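# Close mailer box over carton, send it to conveyor end

## Task

At the closing stop there is a loose mailer box holding a carton. The box's front wall faces the arms, and its open lid is hinged on the back wall. The lid has a front flap on its free edge and two side flaps that are already folded in. Close the box: both side flaps go inside the side walls, the lid lies flat on the walls, and the front flap is tucked inside the front wall far enough that its tabs catch. The carton has to finish lying flat on the box floor. No other carton or bench item may end up inside the box, on top of it or leaning on it. After that, move the box along the conveyor to its far end so it rests against the end stop. Useful facts: going toward scene +y the arms stand in the order arm2, arm1, arm4, arm3. The filling stop is between arm2 and arm1, the closing stop is between arm4 and arm3, and both stops and the end stop are red. A sensor on the post across the conveyor watches the top of a box at the closing stop. Its yellow light turns off only when the lid there is fully down and nothing else is in the beam. The green button by arm1 moves a box from the filling stop to the closing stop, and holding it down also advances a box sitting between the stops. The green button by arm3 sends a box that sits square against the closing stop to the conveyor's end.

## Robot and tools

Setup: four i2rt Big YAM arms (arm1 to arm4), each fitted with a five-fingered right hand. Every arm's foot (base_link) faces along its own +x. Foot poses in the scene frame (m):
- arm1: x=+0.022 y=+0.314 z=+0.956 quat_wxyz=(+1.000, +0.006, +0.003, +0.010)
- arm2: x=-0.044 y=-0.275 z=+1.009 quat_wxyz=(+0.999, +0.001, +0.001, -0.051)
- arm3: x=-0.069 y=+1.891 z=+1.021 quat_wxyz=(+1.000, +0.001, -0.003, -0.027)
- arm4: x=+0.009 y=+1.250 z=+0.930 quat_wxyz=(+0.999, +0.002, +0.004, +0.054)
The hand reaches about 1.07 m from the joint1 axis.

Frame: there is a single scene frame in metres. Its origin is on the floor and +z points up. The conveyor runs toward +y.

The hand point sits 0.045 m in front of the palm. Its local +z runs along the straight fingers, +y comes out of the palm, and +x runs across the palm away from the thumb. Straight fingers extend 0.06 to 0.07 m beyond the point. A bracket on the little-finger side of the wrist sticks out and can strike things. The wrist camera is on the little-finger side and looks toward the hand point. Its image is upright when joint6 is near -1.3.

Tool move: every arm key (arm1 to arm4) is optional, and each arm gets its own object. Inside it you can use:
- joints: a dict of absolute targets by name, in rad. Ranges: joint1_rad -2.879 to 2.879 (turns about the foot, positive is counter-clockwise from above). joint2_rad 0 to 3.141 (shoulder, positive lifts the arm up and forward). joint3_rad 0 to 3.019 (elbow, positive opens it). joint4_rad -1.692 to 1.57 (positive tips the fingers up). joint5_rad -1.57 to 1.57 (positive swings the hand toward the arm's right). joint6_rad -2.094 to 2.094 (positive rolls clockwise as seen from behind the hand). The finger keys hand_little, hand_ring, hand_middle, hand_index, hand_thumb_bend and hand_thumb_turn each take -1 to 1, where +1 is open or straight and -1 is closed. For hand_thumb_turn, -1 puts the thumb opposite the fingers. Two settings cause no motion: hand_force_limit (-1 to 1, giving roughly 0 to 10 N at the fingertip, or 15 N for the thumb) and hand_speed (-0.96 to 1).
- target: an absolute hand pose as 7 numbers [x, y, z, qw, qx, qy, qz], in the scene frame, metres plus a unit quaternion. The hand follows a straight line to it, starting from its current hand_target. When target is used, joints may only hold the hand_ keys. Any other key there gets the call refused.
- speed: the top linear speed for the target path, 0.002 to 4.3 m/s, default 0.25. Rotation is capped at twice this value in rad/s.
- min_time_s: the shortest duration, 0.1 to 8 s, for this arm's joint motions.
- cameras: a list of names drawn from arm1_cam_wrist to arm4_cam_wrist, cam_behind2, cam_end, cam_over2, cam_side2, cam_station2, cam_stop2, or "all".

All motions in one call start together. Hand paths finish together and never run past 10 s. No call runs past 15 s. Paths do not steer around obstacles or other arms. The hand can lag behind its path, drift off it, or overshoot, especially when the arm is stretched out. A fast, outstretched arm can swing up to about 30 degrees past its goal before it settles.

Calling move with no action reports every arm in full.

Result lines:
- "move" lists the arms that received commands. "as last shown" marks arms that got nothing this call.
- hand and hand_target are poses. The printed hand position can be off at long reach.
- "done" means the hand is within 1 cm and 2 degrees of its goal.
- off_target means the arm is at rest away from its goal.
- time_out is a stop. The joints keep pushing, and on_its_own shows the target they hold.
- "joint command not followed" or "pose unreachable" means a collision check held the motion back. With not_followed, a target that was sent is dropped.
- hand_stopped_by lists little, ring, middle, index, thumb_bend and thumb_turn in that order. Each reads moving, target, force, stalled or fault.
- The *_load_n values are fingertip forces in N, positive when the finger is pushed open. If these drop to about 0, the grip is lost.
- Joint velocities are in rad/s, and "within noise" means the arm is still.
- Joint torques carry offsets and noise. Numbers 3 and 4 wrap around at ±28 N m.
- MOTOR HOT means the arm is near an over-temperature stop. At that stop the arm falls and must be re-commanded.

When a call is refused or a stop occurs, the later calls in the same reply do not run.

Tool wait: takes seconds (0 to 10) and cameras. It lets the scene run without new commands.

Tool zoom_image: takes camera and region [x0, y0, x1, y1] in pixels, measured from the top-left corner, at most 504 by 504. It works only on images from the latest batch.

Tool show_instructions: shows the reference pages.

Tool finished_scene: takes an optional scene (1). It ends the scene permanently, so the box must already be closed and at rest at the end stop.

Fingers: each finger motor moves only when its target changes, by 0.002 or more. It stops at the target or when its load hits hand_force_limit, then locks. For a gentle grip, close with hand_speed at -0.94 or below. To grip harder, raise hand_force_limit and send a target that is more closed than the current reading. To release, send a target more open than the reading. At the start, force_limit is 0 and speed is -0.8, which is slow.

What to avoid:
- Never let two robots press hard against each other, including closing one hand on another arm's fingers. The collision check does not stop hands or wrist cameras from meeting.
- Never knock anything off the work area.
- Do not ram fixed things or heavy objects; an arm keeps pushing after contact.
- Do not drop parts, release moving parts, or slam them.
- Do not overload fingers by pushing, pulling, twisting or swinging loads fast.
- Do not hold the arm stretched out for long, which heats the motors.
- Joint-mode moves can swing the hand wide. Keep them slow near the box.

The scene keeps running while you think, and the arms hold their last command during that time. Loose objects may occasionally be nudged by outside pushes.

Each tool is called after ">>>" as name(argument=value, ...), one argument or row to a line, values as JSON.

Reference images:

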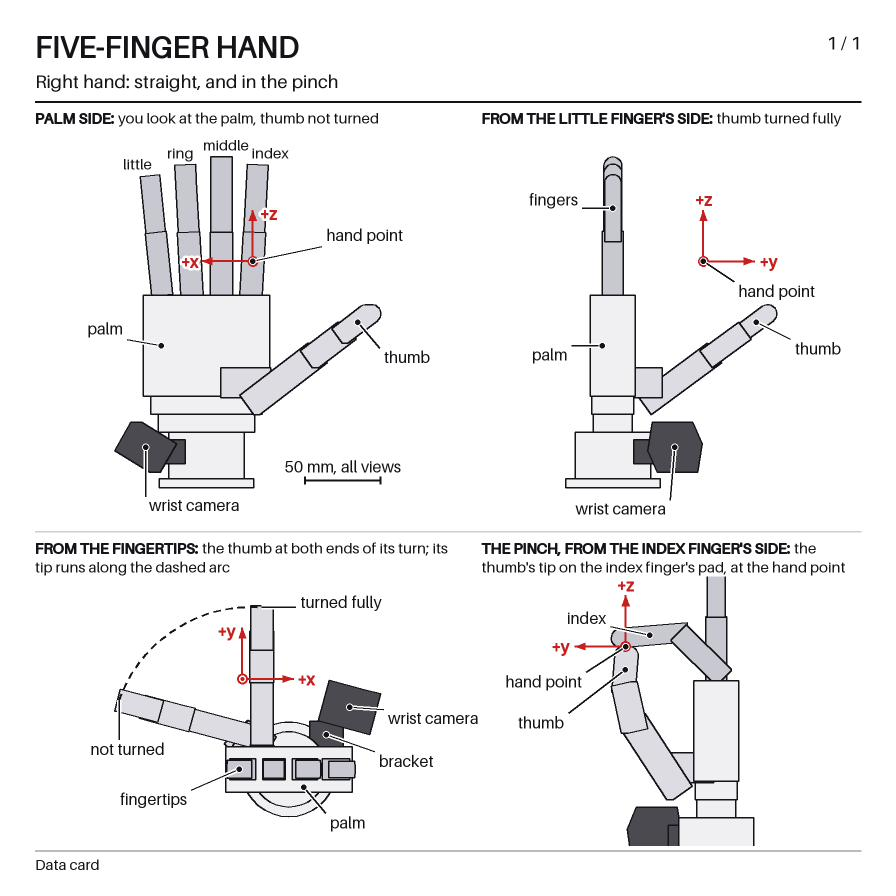

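## Session

>>> move(
)

Scene clock: 0.00 s.
Joint torques (N m): no reading
Motor temperatures (°C): arm1=[33 33 31 31 33 29] | arm2=[33 28 30 30 32 30] | arm3=[33 33 30 30 28 33] | arm4=[34 31 34 33 32 30]
Heat: arm1: hottest joint1_rad 33 °C; arm2: hottest joint1_rad 33 °C; arm3: hottest joint1_rad 33 °C; arm4: hottest joint1_rad 34 °C.
Joint velocities: within noise
arm1.joint_positions: joint1_rad=-0.025 joint2_rad=+0.634 joint3_rad=+1.383 joint4_rad=-1.230 joint5_rad=-0.017 joint6_rad=-1.093 hand_little=+1.000 hand_ring=+1.000 hand_middle=+1.000 hand_index=+1.000 hand_thumb_turn=+1.000 hand_thumb_bend=+1.000 hand_force_limit=+0.000 hand_speed=-0.800
arm1.joint_status: not commanded
arm1.hand_stopped_by: target,target,target,target,target,target
arm1.little_load_n: 0.0
arm1.ring_load_n: 0.0
arm1.middle_load_n: 0.0
arm1.index_load_n: -0.5
arm1.thumb_bend_load_n: 0.0
arm1.thumb_turn_load_n: 0.0
arm1.hand: x=+0.2744 y=+0.2702 z=+1.4500 quat_wxyz=(-0.133, +0.832, -0.204, +0.498) (m; scene frame)
arm1.hand_target: x=+0.2737 y=+0.2701 z=+1.4626 quat_wxyz=(-0.136, +0.825, -0.202, +0.510) (m; scene frame)
arm1.hand_status: not commanded
arm2.joint_positions: joint1_rad=-0.037 joint2_rad=+0.598 joint3_rad=+1.420 joint4_rad=-1.348 joint5_rad=-0.058 joint6_rad=-1.135 hand_little=+1.000 hand_ring=+1.000 hand_middle=+1.000 hand_index=+1.000 hand_thumb_turn=+1.000 hand_thumb_bend=+1.000 hand_force_limit=+0.000 hand_speed=-0.800
arm2.joint_status: not commanded
arm2.hand_stopped_by: target,target,target,target,target,target
arm2.little_load_n: 0.0
arm2.ring_load_n: 0.0
arm2.middle_load_n: 0.0
arm2.index_load_n: 0.0
arm2.thumb_bend_load_n: 0.5
arm2.thumb_turn_load_n: 0.0
arm2.hand: x=+0.1645 y=-0.3360 z=+1.5061 quat_wxyz=(-0.099, +0.835, -0.233, +0.488) (m; scene frame)
arm2.hand_target: x=+0.1635 y=-0.3359 z=+1.5152 quat_wxyz=(-0.100, +0.830, -0.231, +0.498) (m; scene frame)
arm2.hand_status: not commanded
arm3.joint_positions: joint1_rad=+0.017 joint2_rad=+0.622 joint3_rad=+1.443 joint4_rad=-1.137 joint5_rad=-0.063 joint6_rad=-1.185 hand_little=+1.000 hand_ring=+1.000 hand_middle=+1.000 hand_index=+1.000 hand_thumb_turn=+1.000 hand_thumb_bend=+1.000 hand_force_limit=+0.000 hand_speed=-0.800
arm3.joint_status: not commanded
arm3.hand_stopped_by: target,target,target,target,target,target
arm3.little_load_n: 0.0
arm3.ring_load_n: 0.0
arm3.middle_load_n: 0.5
arm3.index_load_n: 0.0
arm3.thumb_bend_load_n: 0.0
arm3.thumb_turn_load_n: 0.0
arm3.hand: x=+0.1817 y=+1.8479 z=+1.5751 quat_wxyz=(-0.128, +0.793, -0.152, +0.575) (m; scene frame)
arm3.hand_target: x=+0.1800 y=+1.8480 z=+1.5875 quat_wxyz=(-0.130, +0.785, -0.150, +0.586) (m; scene frame)
arm3.hand_status: not commanded
arm4.joint_positions: joint1_rad=-0.175 joint2_rad=+0.581 joint3_rad=+1.365 joint4_rad=-1.381 joint5_rad=+0.101 joint6_rad=-1.165 hand_little=+1.000 hand_ring=+1.000 hand_middle=+1.000 hand_index=+1.000 hand_thumb_turn=+1.000 hand_thumb_bend=+1.000 hand_force_limit=+0.000 hand_speed=-0.800
arm4.joint_status: not commanded
arm4.hand_stopped_by: target,target,target,target,target,target
arm4.little_load_n: 0.0
arm4.ring_load_n: 0.0
arm4.middle_load_n: 0.0
arm4.index_load_n: 0.0
arm4.thumb_bend_load_n: 0.0
arm4.thumb_turn_load_n: 0.0
arm4.hand: x=+0.2086 y=+1.1721 z=+1.4024 quat_wxyz=(-0.035, +0.854, -0.231, +0.464) (m; scene frame)
arm4.hand_target: x=+0.2073 y=+1.1722 z=+1.4100 quat_wxyz=(-0.037, +0.850, -0.230, +0.473) (m; scene frame)
arm4.hand_status: not commanded
pictures: arm1_cam_wrist, arm2_cam_wrist, arm3_cam_wrist, arm4_cam_wrist, cam_behind2, cam_end, cam_over2, cam_side2, cam_station2, cam_stop2

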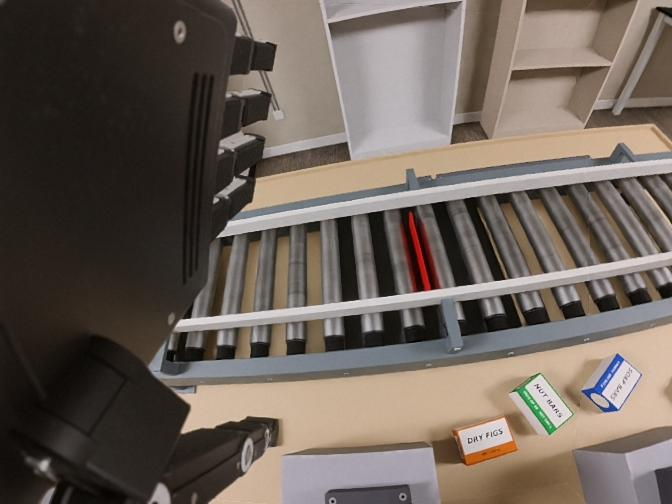

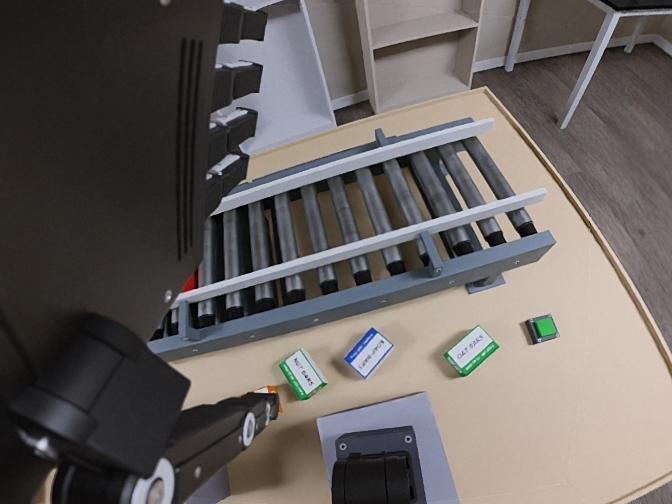

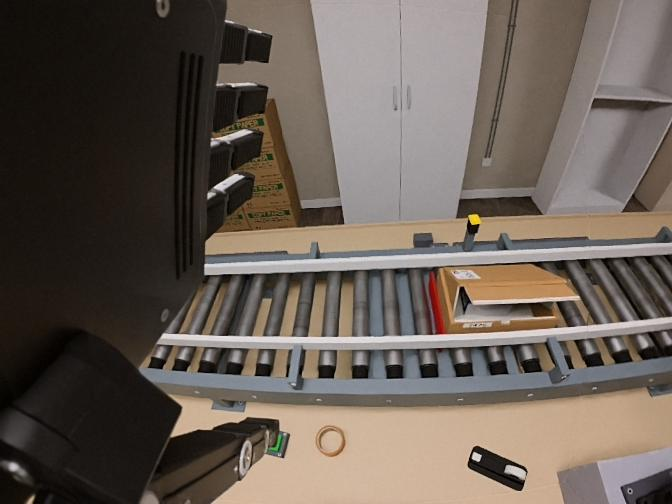

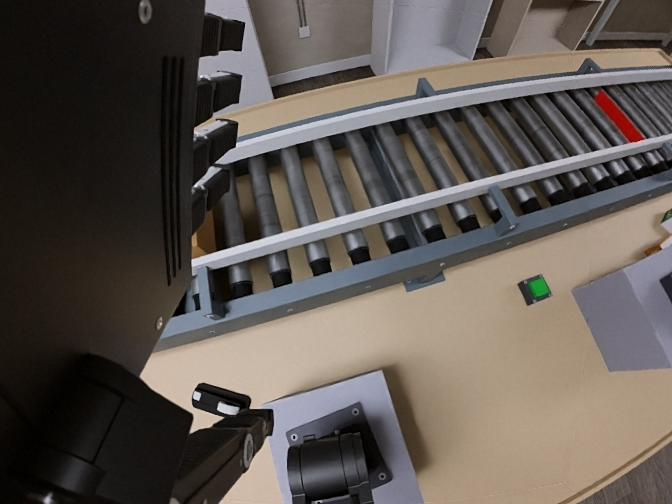

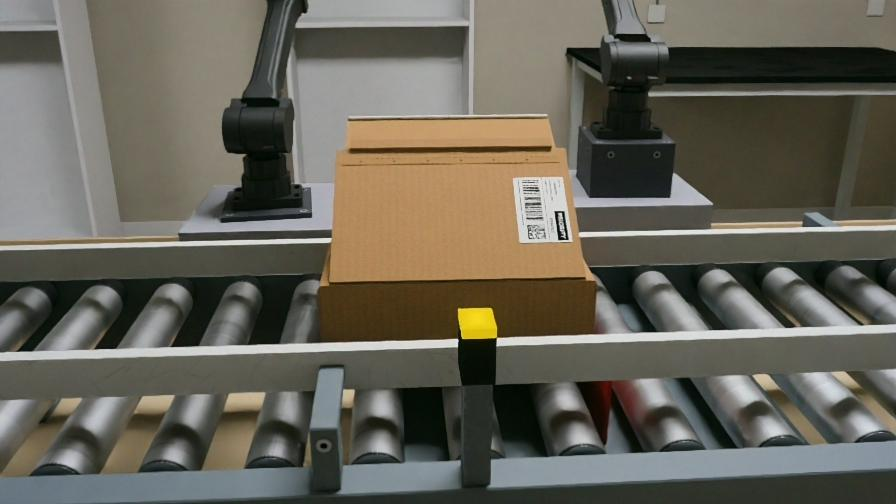

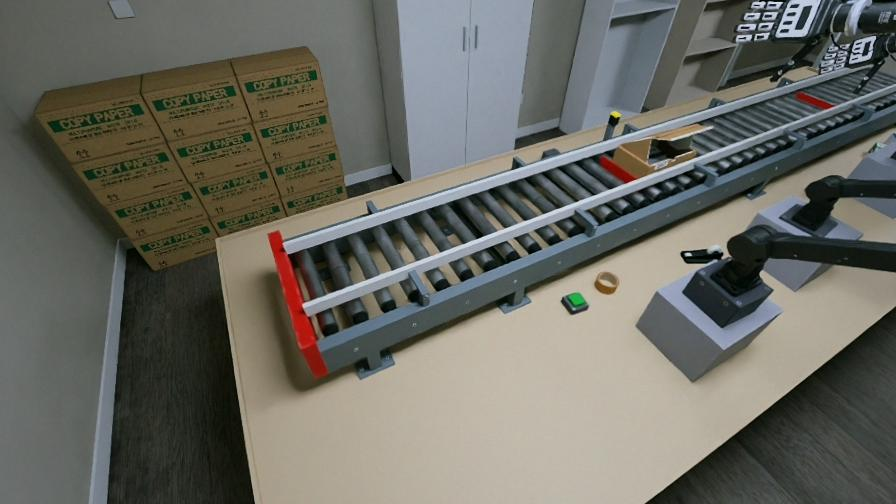

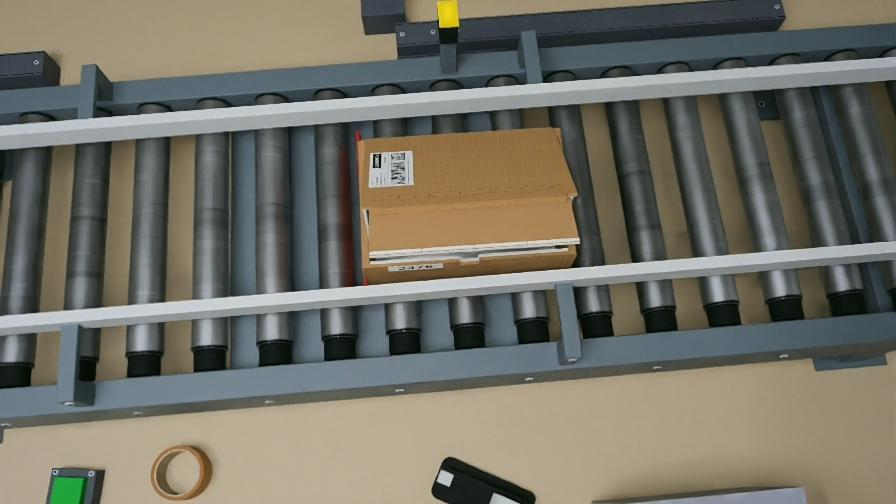

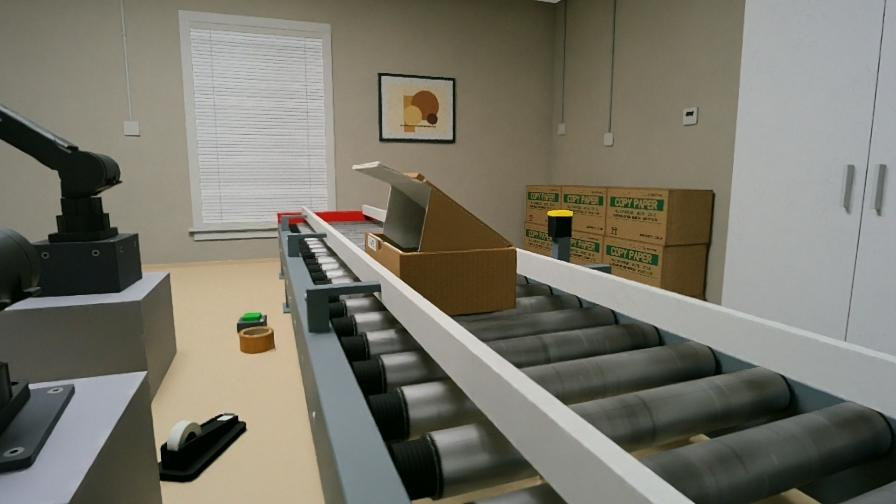

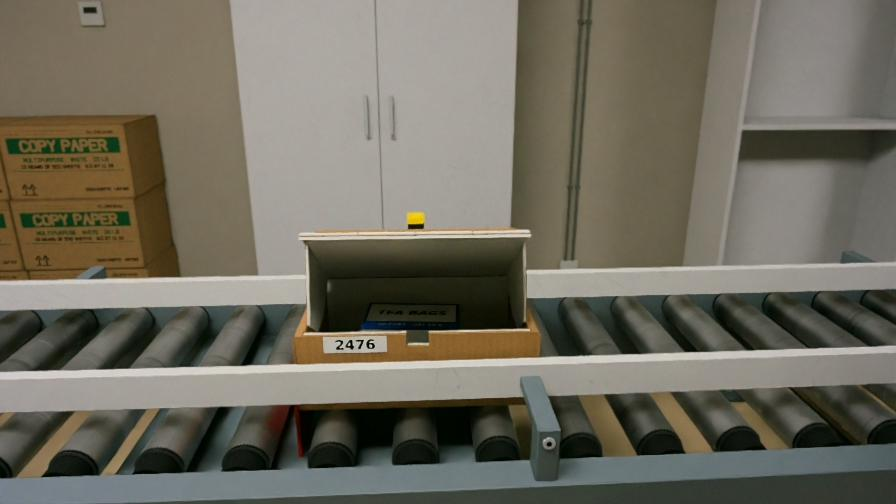

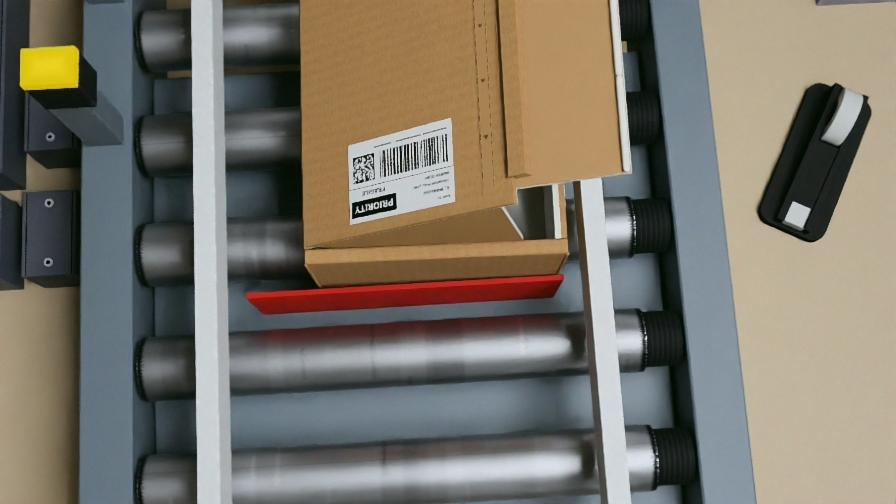

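>>> zoom_image(
  camera="cam_station2",
  region=[270, 200, 570, 400],
)

>>> zoom_image(
  camera="cam_over2",
  region=[330, 100, 610, 310],
)

>>> zoom_image(
  camera="cam_side2",
  region=[320, 140, 540, 330],
)

>>> zoom_image(
  camera="arm3_cam_wrist",
  region=[400, 220, 620, 370],
)

Scaled by 1.680 from the camera's image (finer frame: 1280x720).

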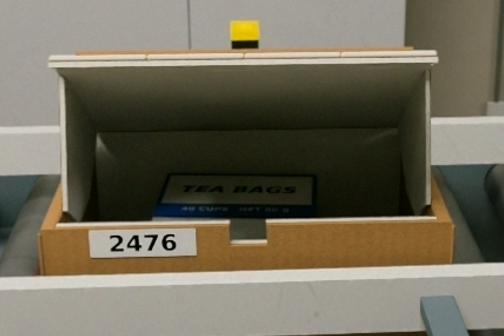

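Scaled by 1.800 from the camera's image (finer frame: 1280x720).

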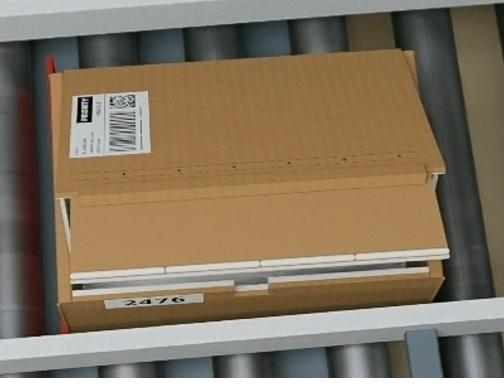

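Scaled by 2.291 from the camera's image (finer frame: 1280x720).

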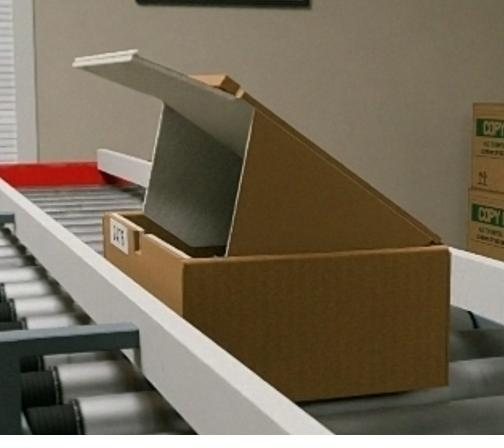

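Scaled by 2.291 from the camera's image (finer frame: 960x720).

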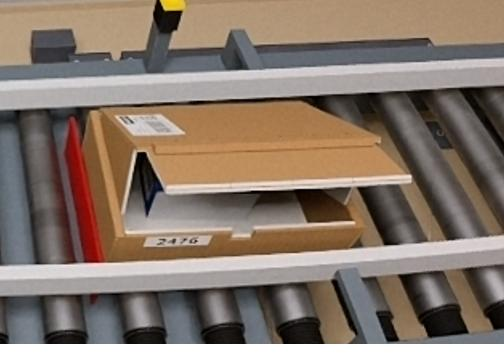

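>>> move(
  arm3={"target": [0.12, 1.72, 1.42, -0.128, 0.793, -0.152, 0.575], "speed": 0.3},
  arm4={"target": [0.13, 1.42, 1.38, -0.035, 0.854, -0.231, 0.464], "speed": 0.3},
  cameras=["arm3_cam_wrist", "arm4_cam_wrist", "cam_station2"],
)

Scene clock: 48.87 s.
Joint torques (N m): arm1=[1.55 3.84 10.91 1.96 0.25 0.01] | arm2=[0.09 2.02 7.2 1.72 0 0.03] | arm3=[0.15 2.02 8.43 0.92 -0.58 -0.2] | arm4=[0.26 1.26 11.33 1.01 0.33 0.17]
Motor temperatures (°C): arm1=[33 33 36 31 32 29] | arm2=[32 28 35 31 32 30] | arm3=[32 33 34 30 28 33] | arm4=[33 31 39 33 32 30]
Heat: arm1: hottest joint3_rad 36 °C; arm2: hottest joint3_rad 35 °C; arm3: hottest joint3_rad 34 °C; arm4: hottest joint3_rad 39 °C.
move: arm3 off_target; arm4 off_target
Joint velocities: within noise
arm1, arm2: as last shown
arm1.index_load_n: 0.0
arm2.thumb_bend_load_n: 0.0
arm3.joint_positions: joint1_rad=-1.309 joint2_rad=+0.579 joint3_rad=+1.038 joint4_rad=-1.404 joint5_rad=-1.170 joint6_rad=-2.047 hand_little=+1.000 hand_ring=+1.000 hand_middle=+1.000 hand_index=+1.000 hand_thumb_turn=+1.000 hand_thumb_bend=+1.000 hand_force_limit=+0.000 hand_speed=-0.800
arm3.joint_status: not commanded
arm3.hand_stopped_by: target,target,target,target,target,target
arm3.little_load_n: 0.0
arm3.ring_load_n: 0.0
arm3.middle_load_n: 0.0
arm3.index_load_n: 0.0
arm3.thumb_bend_load_n: 0.0
arm3.thumb_turn_load_n: 0.0
arm3.hand: x=+0.1203 y=+1.7171 z=+1.4134 quat_wxyz=(-0.115, +0.788, -0.187, +0.575)
arm3.hand_target: x=+0.1212 y=+1.7203 z=+1.4199 quat_wxyz=(-0.110, +0.790, -0.176, +0.577)
arm3.hand_status: off_target (0.007 m and 4.4 deg from the pose sent, 0.210 m and 0.0 deg at the start; a joint's target at an end of its range on 28 of 58 steps)
arm4.joint_positions: joint1_rad=+1.447 joint2_rad=+0.783 joint3_rad=+1.423 joint4_rad=-1.675 joint5_rad=+0.806 joint6_rad=+0.046 hand_little=+1.000 hand_ring=+1.000 hand_middle=+1.000 hand_index=+1.000 hand_thumb_turn=+1.000 hand_thumb_bend=+1.000 hand_force_limit=+0.000 hand_speed=-0.800
arm4.joint_status: not commanded
arm4.hand_stopped_by: target,target,target,target,target,target
arm4.little_load_n: 0.0
arm4.ring_load_n: 0.0
arm4.middle_load_n: 0.0
arm4.index_load_n: 0.0
arm4.thumb_bend_load_n: 0.0
arm4.thumb_turn_load_n: 0.0
arm4.hand: x=+0.1322 y=+1.4223 z=+1.3738 quat_wxyz=(-0.250, +0.884, -0.133, +0.371)
arm4.hand_target: x=+0.1317 y=+1.4205 z=+1.3793 quat_wxyz=(-0.255, +0.883, -0.141, +0.368)
arm4.hand_status: off_target (0.007 m and 29.4 deg from the pose sent, 0.261 m and 0.1 deg at the start; pose on its path clipped on 38 of 58 steps; a joint's target at an end of its range on 43 of 58 steps)

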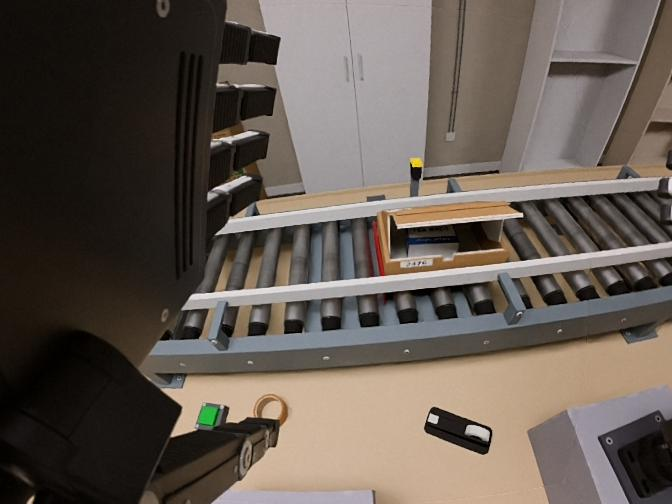

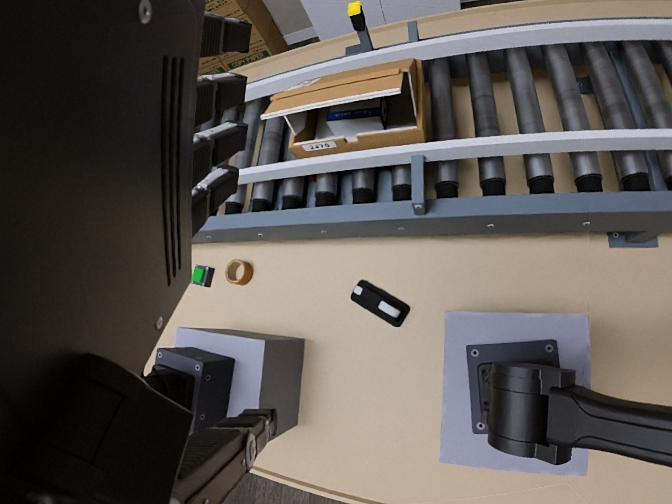

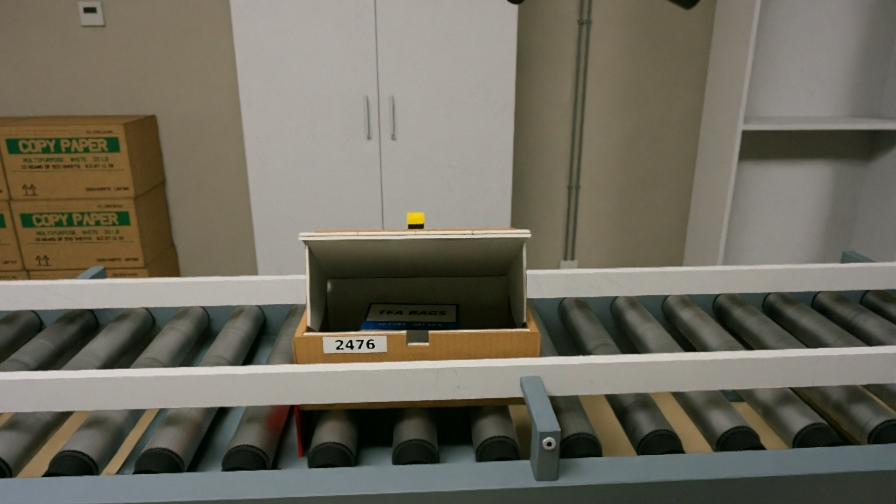

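>>> zoom_image(
  camera="arm3_cam_wrist",
  region=[350, 180, 560, 330],
)

>>> zoom_image(
  camera="arm4_cam_wrist",
  region=[240, 40, 450, 190],
)

Scaled by 2.400 from the camera's image (finer frame: 960x720).

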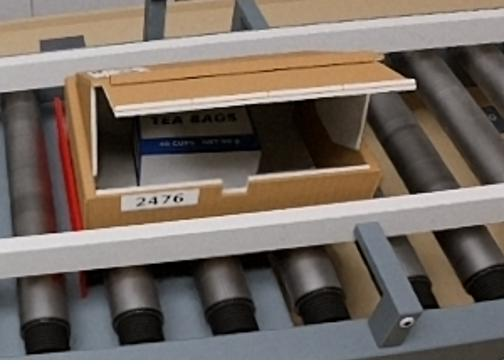

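Scaled by 2.400 from the camera's image (finer frame: 960x720).

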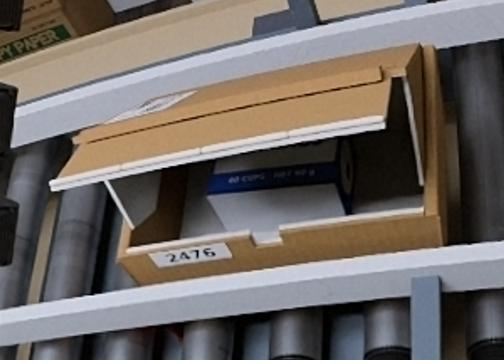

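>>> move(
  arm3={"joints": {"joint1_rad": 0.017, "joint2_rad": 0.622, "joint3_rad": 1.443, "joint4_rad": -1.137, "joint5_rad": -0.063, "joint6_rad": -1.185}, "min_time_s": 1.5},
  arm4={"joints": {"joint1_rad": -0.175, "joint2_rad": 0.581, "joint3_rad": 1.365, "joint4_rad": -1.381, "joint5_rad": 0.101, "joint6_rad": -1.165}, "min_time_s": 1.5},
)

Scene clock: 190.40 s.
Joint torques (N m): arm1=[1.55 3.84 10.92 1.98 0.24 0.01] | arm2=[0.38 1.32 7.3 2.07 0.03 0.02] | arm3=[-0.09 4.25 9.03 2.95 0.11 0.1] | arm4=[-0.32 3.9 7.56 2.82 -0.13 -0.04]
Motor temperatures (°C): arm1=[33 32 39 31 32 28] | arm2=[32 28 38 31 31 30] | arm3=[32 33 41 29 30 32] | arm4=[33 31 46 33 32 30]
Heat: arm1: hottest joint3_rad 39 °C; arm2: hottest joint3_rad 38 °C; arm3: hottest joint3_rad 41 °C; arm4: hottest joint3_rad 46 °C.
move: arm3 done; arm4 done
Joint velocities: within noise
arm1, arm2: as last shown
arm3.joint_positions: joint1_rad=+0.013 joint2_rad=+0.610 joint3_rad=+1.410 joint4_rad=-1.157 joint5_rad=-0.065 joint6_rad=-1.200 hand_little=+1.000 hand_ring=+1.000 hand_middle=+1.000 hand_index=+1.000 hand_thumb_turn=+1.000 hand_thumb_bend=+1.000 hand_force_limit=+0.000 hand_speed=-0.800
arm3.joint_status: all done
arm3.hand_stopped_by: target,target,target,target,target,target
arm3.little_load_n: 0.0
arm3.ring_load_n: 0.0
arm3.middle_load_n: 0.0
arm3.index_load_n: 0.0
arm3.thumb_bend_load_n: 0.0
arm3.thumb_turn_load_n: 0.0
arm3.hand: x=+0.1789 y=+1.8467 z=+1.5567 quat_wxyz=(-0.121, +0.806, -0.151, +0.560)
arm3.hand_target: x=+0.1819 y=+1.8480 z=+1.5750 quat_wxyz=(-0.128, +0.793, -0.152, +0.575)
arm3.hand_status: not commanded
arm4.joint_positions: joint1_rad=-0.164 joint2_rad=+0.584 joint3_rad=+1.384 joint4_rad=-1.397 joint5_rad=+0.104 joint6_rad=-1.155 hand_little=+1.000 hand_ring=+1.000 hand_middle=+1.000 hand_index=+1.000 hand_thumb_turn=+1.000 hand_thumb_bend=+1.000 hand_force_limit=+0.000 hand_speed=-0.800
arm4.joint_status: all done
arm4.hand_stopped_by: target,target,target,target,target,target
arm4.little_load_n: 0.0
arm4.ring_load_n: 0.0
arm4.middle_load_n: 0.0
arm4.index_load_n: 0.0
arm4.thumb_bend_load_n: 0.0
arm4.thumb_turn_load_n: 0.0
arm4.hand: x=+0.2055 y=+1.1743 z=+1.4077 quat_wxyz=(-0.038, +0.854, -0.231, +0.465)
arm4.hand_target: x=+0.2085 y=+1.1721 z=+1.4027 quat_wxyz=(-0.035, +0.854, -0.231, +0.465)
arm4.hand_status: not commanded
pictures: none

>>> move(
  arm3={"target": [0.47, 1.68, 1.34, 0.0, 0.0, 0.9239, -0.3827], "speed": 0.25},
  arm4={"target": [0.40, 1.33, 1.28, 0.4056, -0.5794, -0.5794, -0.4056], "speed": 0.25, "joints": {"hand_thumb_turn": -1}},
  cameras=["arm3_cam_wrist", "arm4_cam_wrist", "cam_station2", "cam_side2", "cam_over2", "cam_behind2"],
)

Scene clock: 206.57 s.
Joint torques (N m): arm1=[1.49 3.84 10.91 1.98 0.25 0.01] | arm2=[-0.97 1.85 7.46 1.88 -0.04 0.05] | arm3=[-0.62 -13.27 11.4 0.42 0.6 0.18] | arm4=[1.67 -3.19 10.1 2.07 -0.59 -0.05]
Motor temperatures (°C): arm1=[33 32 39 31 32 28] | arm2=[32 28 38 31 31 30] | arm3=[32 33 42 30 29 32] | arm4=[33 31 44 33 32 30]
Heat: arm1: hottest joint3_rad 39 °C; arm2: hottest joint3_rad 38 °C; arm3: hottest joint3_rad 42 °C; arm4: hottest joint3_rad 44 °C.
move: arm3 off_target; arm4 off_target
Joint velocities: within noise
arm1, arm2: as last shown
arm3.joint_positions: joint1_rad=-0.162 joint2_rad=+1.680 joint3_rad=+1.818 joint4_rad=-1.532 joint5_rad=+0.765 joint6_rad=+1.247 hand_little=+1.000 hand_ring=+1.000 hand_middle=+1.000 hand_index=+1.000 hand_thumb_turn=+1.000 hand_thumb_bend=+1.000 hand_force_limit=+0.000 hand_speed=-0.800
arm3.joint_status: not commanded
arm3.hand_stopped_by: target,target,target,target,target,target
arm3.little_load_n: 0.0
arm3.ring_load_n: 0.0
arm3.middle_load_n: 0.0
arm3.index_load_n: 0.0
arm3.thumb_bend_load_n: 0.0
arm3.thumb_turn_load_n: -0.5
arm3.hand: x=+0.4620 y=+1.6841 z=+1.3204 quat_wxyz=(+0.018, +0.016, -0.925, +0.379)
arm3.hand_target: x=+0.4693 y=+1.6802 z=+1.3399 quat_wxyz=(+0.000, +0.000, -0.924, +0.383)
arm3.hand_status: off_target (0.022 m and 2.8 deg from the pose sent, 0.399 m and 138.6 deg at the start)
arm4.joint_positions: joint1_rad=-0.421 joint2_rad=+0.903 joint3_rad=+0.778 joint4_rad=-0.353 joint5_rad=-1.559 joint6_rad=-2.100 hand_little=+1.000 hand_ring=+1.000 hand_middle=+1.000 hand_index=+1.000 hand_thumb_turn=-1.000 hand_thumb_bend=+1.000 hand_force_limit=+0.000 hand_speed=-0.800
arm4.joint_status: all done
arm4.hand_stopped_by: target,target,target,target,target,target
arm4.little_load_n: 0.0
arm4.ring_load_n: 0.0
arm4.middle_load_n: 0.0
arm4.index_load_n: 0.0
arm4.thumb_bend_load_n: 0.0
arm4.thumb_turn_load_n: 0.0
arm4.hand: x=+0.4029 y=+1.3246 z=+1.2869 quat_wxyz=(-0.399, +0.567, +0.426, +0.581)
arm4.hand_target: x=+0.4002 y=+1.3305 z=+1.2800 quat_wxyz=(-0.403, +0.562, +0.431, +0.579)
arm4.hand_status: off_target (0.009 m and 26.8 deg from the pose sent, 0.280 m and 111.3 deg at the start; pose on its path clipped on 50 of 172 steps; a joint's target at an end of its range on 94 of 172 steps)
pictures: arm3_cam_wrist, arm4_cam_wrist, cam_behind2, cam_over2, cam_side2, cam_station2

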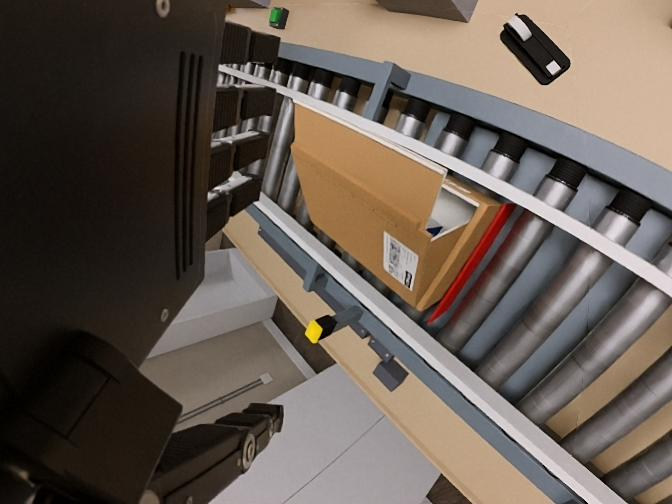

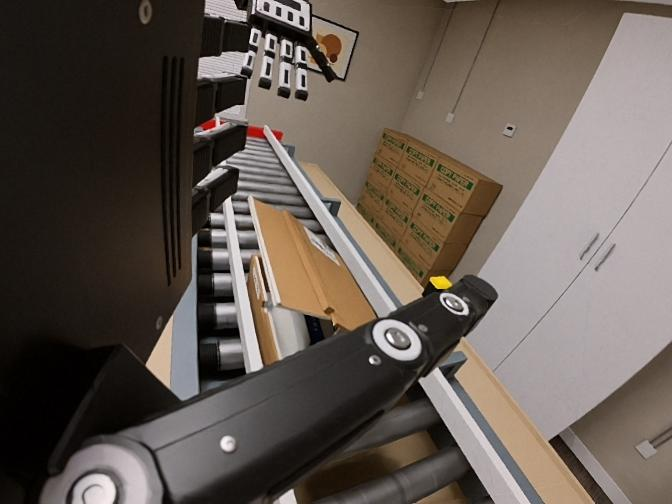

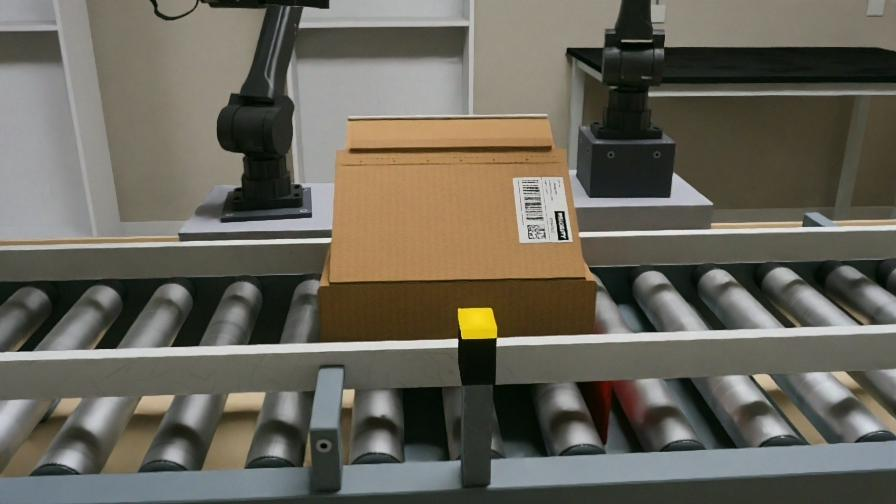

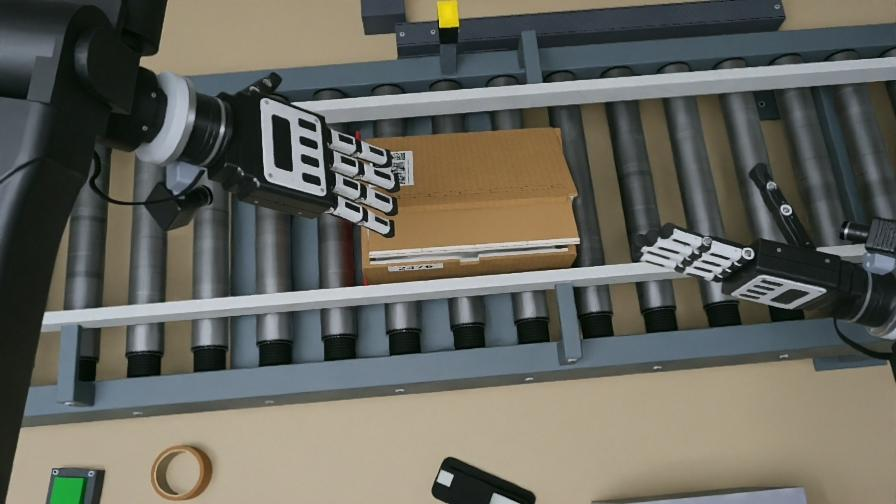

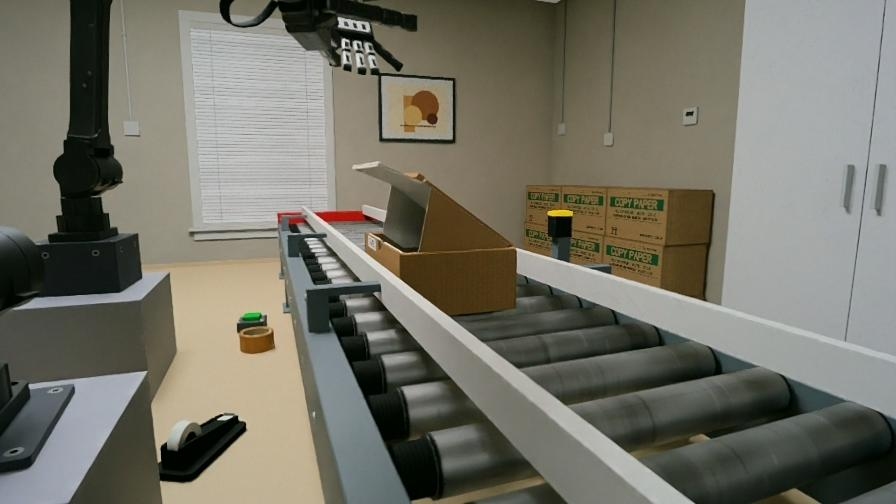

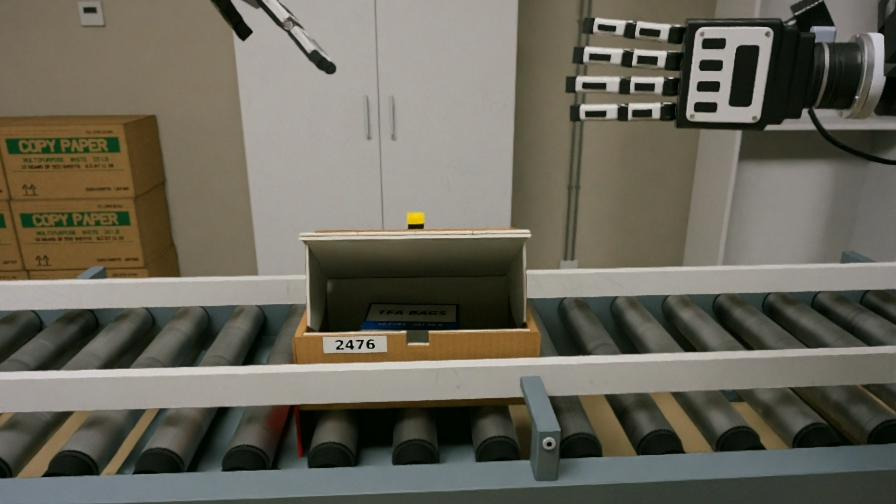

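>>> move(
  arm4={"joints": {"joint1_rad": 0.15, "joint2_rad": 0.75, "joint3_rad": 1.3, "joint4_rad": -1.4, "joint5_rad": -1.1, "joint6_rad": -1.3}, "min_time_s": 2},
)

>>> move(
  arm4={"target": [0.40, 1.39, 1.25, 0.3213, -0.6636, -0.5570, -0.3832], "speed": 0.25},
  cameras=["arm4_cam_wrist", "cam_station2", "cam_side2", "cam_over2", "cam_behind2", "cam_stop2"],
)

Scene clock: 229.53 s.
Joint torques (N m): arm1=[1.55 3.9 10.91 1.96 0.25 0.01] | arm2=[-0.56 1.79 7.36 2.06 0.03 0.09] | arm3=[-0.62 -13.27 11.41 0.4 0.59 0.16] | arm4=[1.49 0.56 14.65 1.09 -0.54 0.16]
Motor temperatures (°C): arm1=[33 32 40 31 32 28] | arm2=[32 28 39 31 31 30] | arm3=[32 35 45 29 30 32] | arm4=[33 31 45 33 32 30]
Heat: arm1: hottest joint3_rad 40 °C; arm2: hottest joint3_rad 39 °C; arm3: hottest joint3_rad 45 °C; arm4: hottest joint3_rad 45 °C.
move: arm4 done
Joint velocities: within noise
arm1, arm2, arm3: as last shown
arm3.ring_load_n: -0.5
arm3.thumb_turn_load_n: 0.0
arm3.hand: x=+0.4619 y=+1.6841 z=+1.3204 quat_wxyz=(+0.018, +0.016, -0.925, +0.379)
arm3.hand_target: x=+0.4692 y=+1.6803 z=+1.3399 quat_wxyz=(+0.000, +0.000, -0.924, +0.383)
arm4.joint_positions: joint1_rad=+0.139 joint2_rad=+0.747 joint3_rad=+1.256 joint4_rad=-1.391 joint5_rad=-1.104 joint6_rad=-1.311 hand_little=+1.000 hand_ring=+1.000 hand_middle=+1.000 hand_index=+1.000 hand_thumb_turn=-1.000 hand_thumb_bend=+1.000 hand_force_limit=+0.000 hand_speed=-0.800
arm4.joint_status: all done
arm4.hand_stopped_by: target,target,target,target,target,target
arm4.little_load_n: 0.0
arm4.ring_load_n: 0.0
arm4.middle_load_n: 0.0
arm4.index_load_n: 0.0
arm4.thumb_bend_load_n: 0.0
arm4.thumb_turn_load_n: 0.5
arm4.hand: x=+0.1887 y=+1.4480 z=+1.3654 quat_wxyz=(-0.551, +0.803, +0.169, +0.152)
arm4.hand_target: x=+0.1851 y=+1.4492 z=+1.3824 quat_wxyz=(-0.552, +0.799, +0.177, +0.160)
arm4.hand_status: not commanded
pictures: none

Scene clock: 232.47 s.
Joint torques (N m): arm1=[1.49 3.84 10.92 1.96 0.25 0.01] | arm2=[-0.38 1.32 7.19 1.72 0.01 0.03] | arm3=[-0.62 -13.27 11.4 0.43 0.59 0.17] | arm4=[-0.62 -2.84 10.47 2.54 -0.59 -0.06]
Motor temperatures (°C): arm1=[33 32 40 31 32 28] | arm2=[32 28 39 31 31 30] | arm3=[32 35 45 29 30 32] | arm4=[33 31 45 33 32 30]
Heat: arm1: hottest joint3_rad 40 °C; arm2: hottest joint3_rad 39 °C; arm3: hottest joint3_rad 45 °C; arm4: hottest joint3_rad 45 °C.
move: arm4 off_target
Joint velocities: within noise
arm1, arm2, arm3: as last shown
arm2.index_load_n: -0.5
arm3.ring_load_n: 0.0
arm3.thumb_turn_load_n: -0.5
arm4.joint_positions: joint1_rad=-0.034 joint2_rad=+0.861 joint3_rad=+0.911 joint4_rad=-0.741 joint5_rad=-0.948 joint6_rad=-2.099 hand_little=+1.000 hand_ring=+1.000 hand_middle=+1.000 hand_index=+1.000 hand_thumb_turn=-1.000 hand_thumb_bend=+1.000 hand_force_limit=+0.000 hand_speed=-0.800
arm4.joint_status: not commanded
arm4.hand_stopped_by: target,target,target,target,target,target
arm4.little_load_n: 0.0
arm4.ring_load_n: 0.0
arm4.middle_load_n: 0.0
arm4.index_load_n: 0.0
arm4.thumb_bend_load_n: 0.0
arm4.thumb_turn_load_n: 0.5
arm4.hand: x=+0.3983 y=+1.3957 z=+1.2578 quat_wxyz=(-0.319, +0.712, +0.423, +0.460)
arm4.hand_target: x=+0.3998 y=+1.3909 z=+1.2500 quat_wxyz=(-0.316, +0.714, +0.421, +0.462)
arm4.hand_status: off_target (0.010 m and 18.6 deg from the pose sent, 0.248 m and 60.9 deg at the start; a joint's target at an end of its range on 56 of 88 steps)
pictures: arm4_cam_wrist, cam_behind2, cam_over2, cam_side2, cam_station2, cam_stop2

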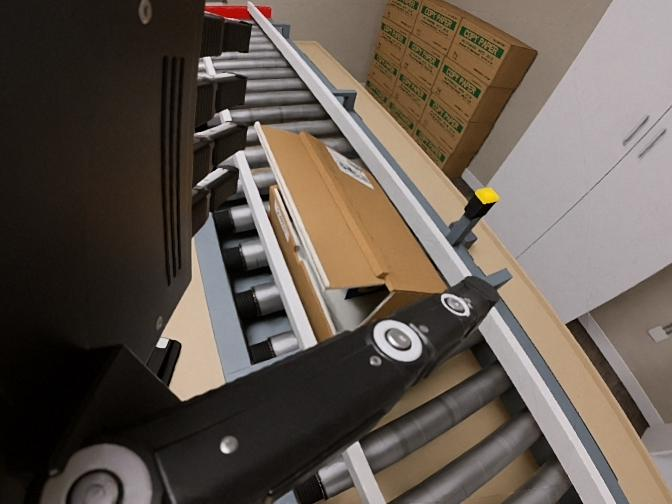

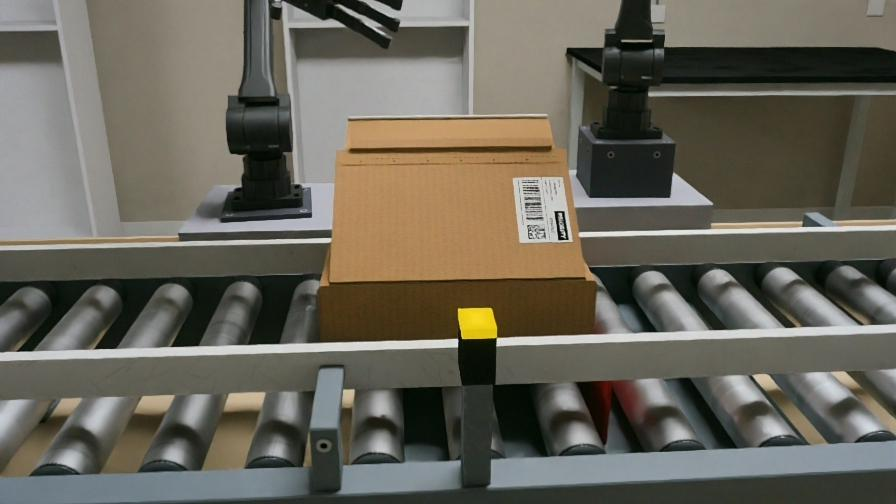

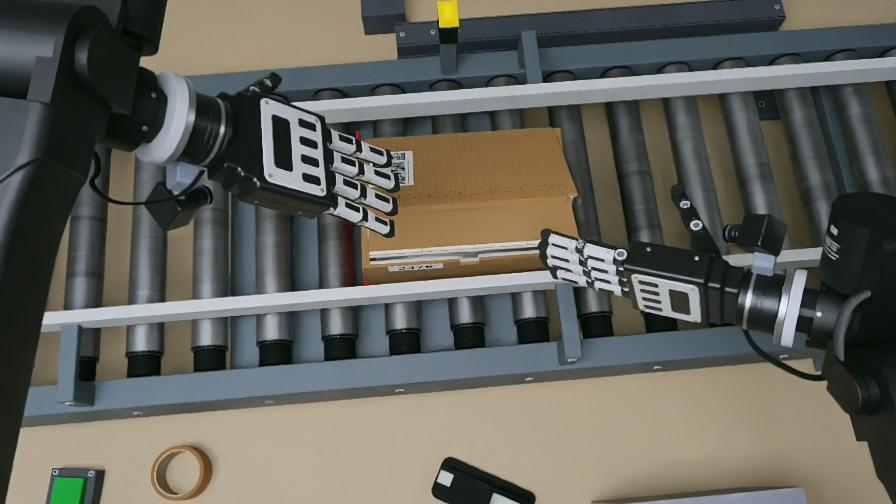

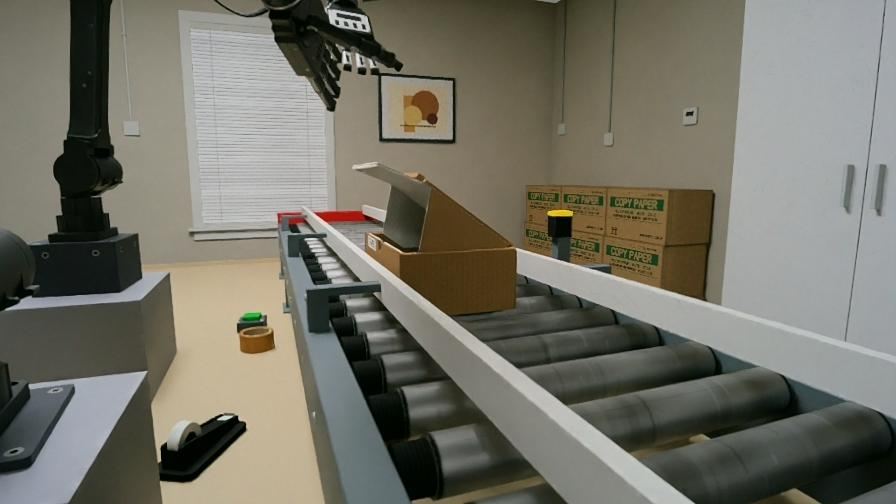

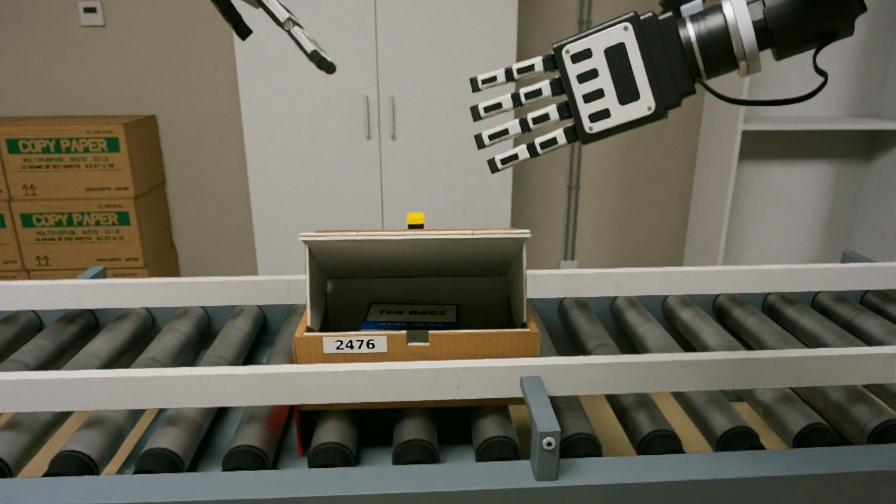

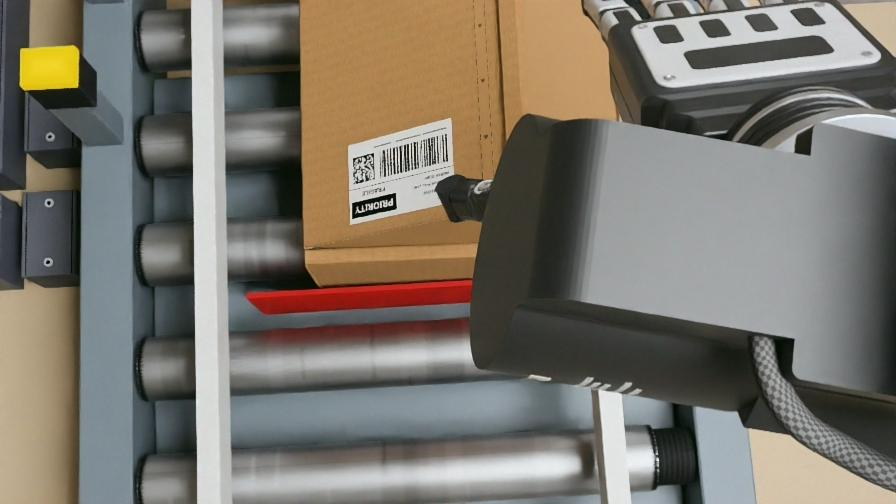

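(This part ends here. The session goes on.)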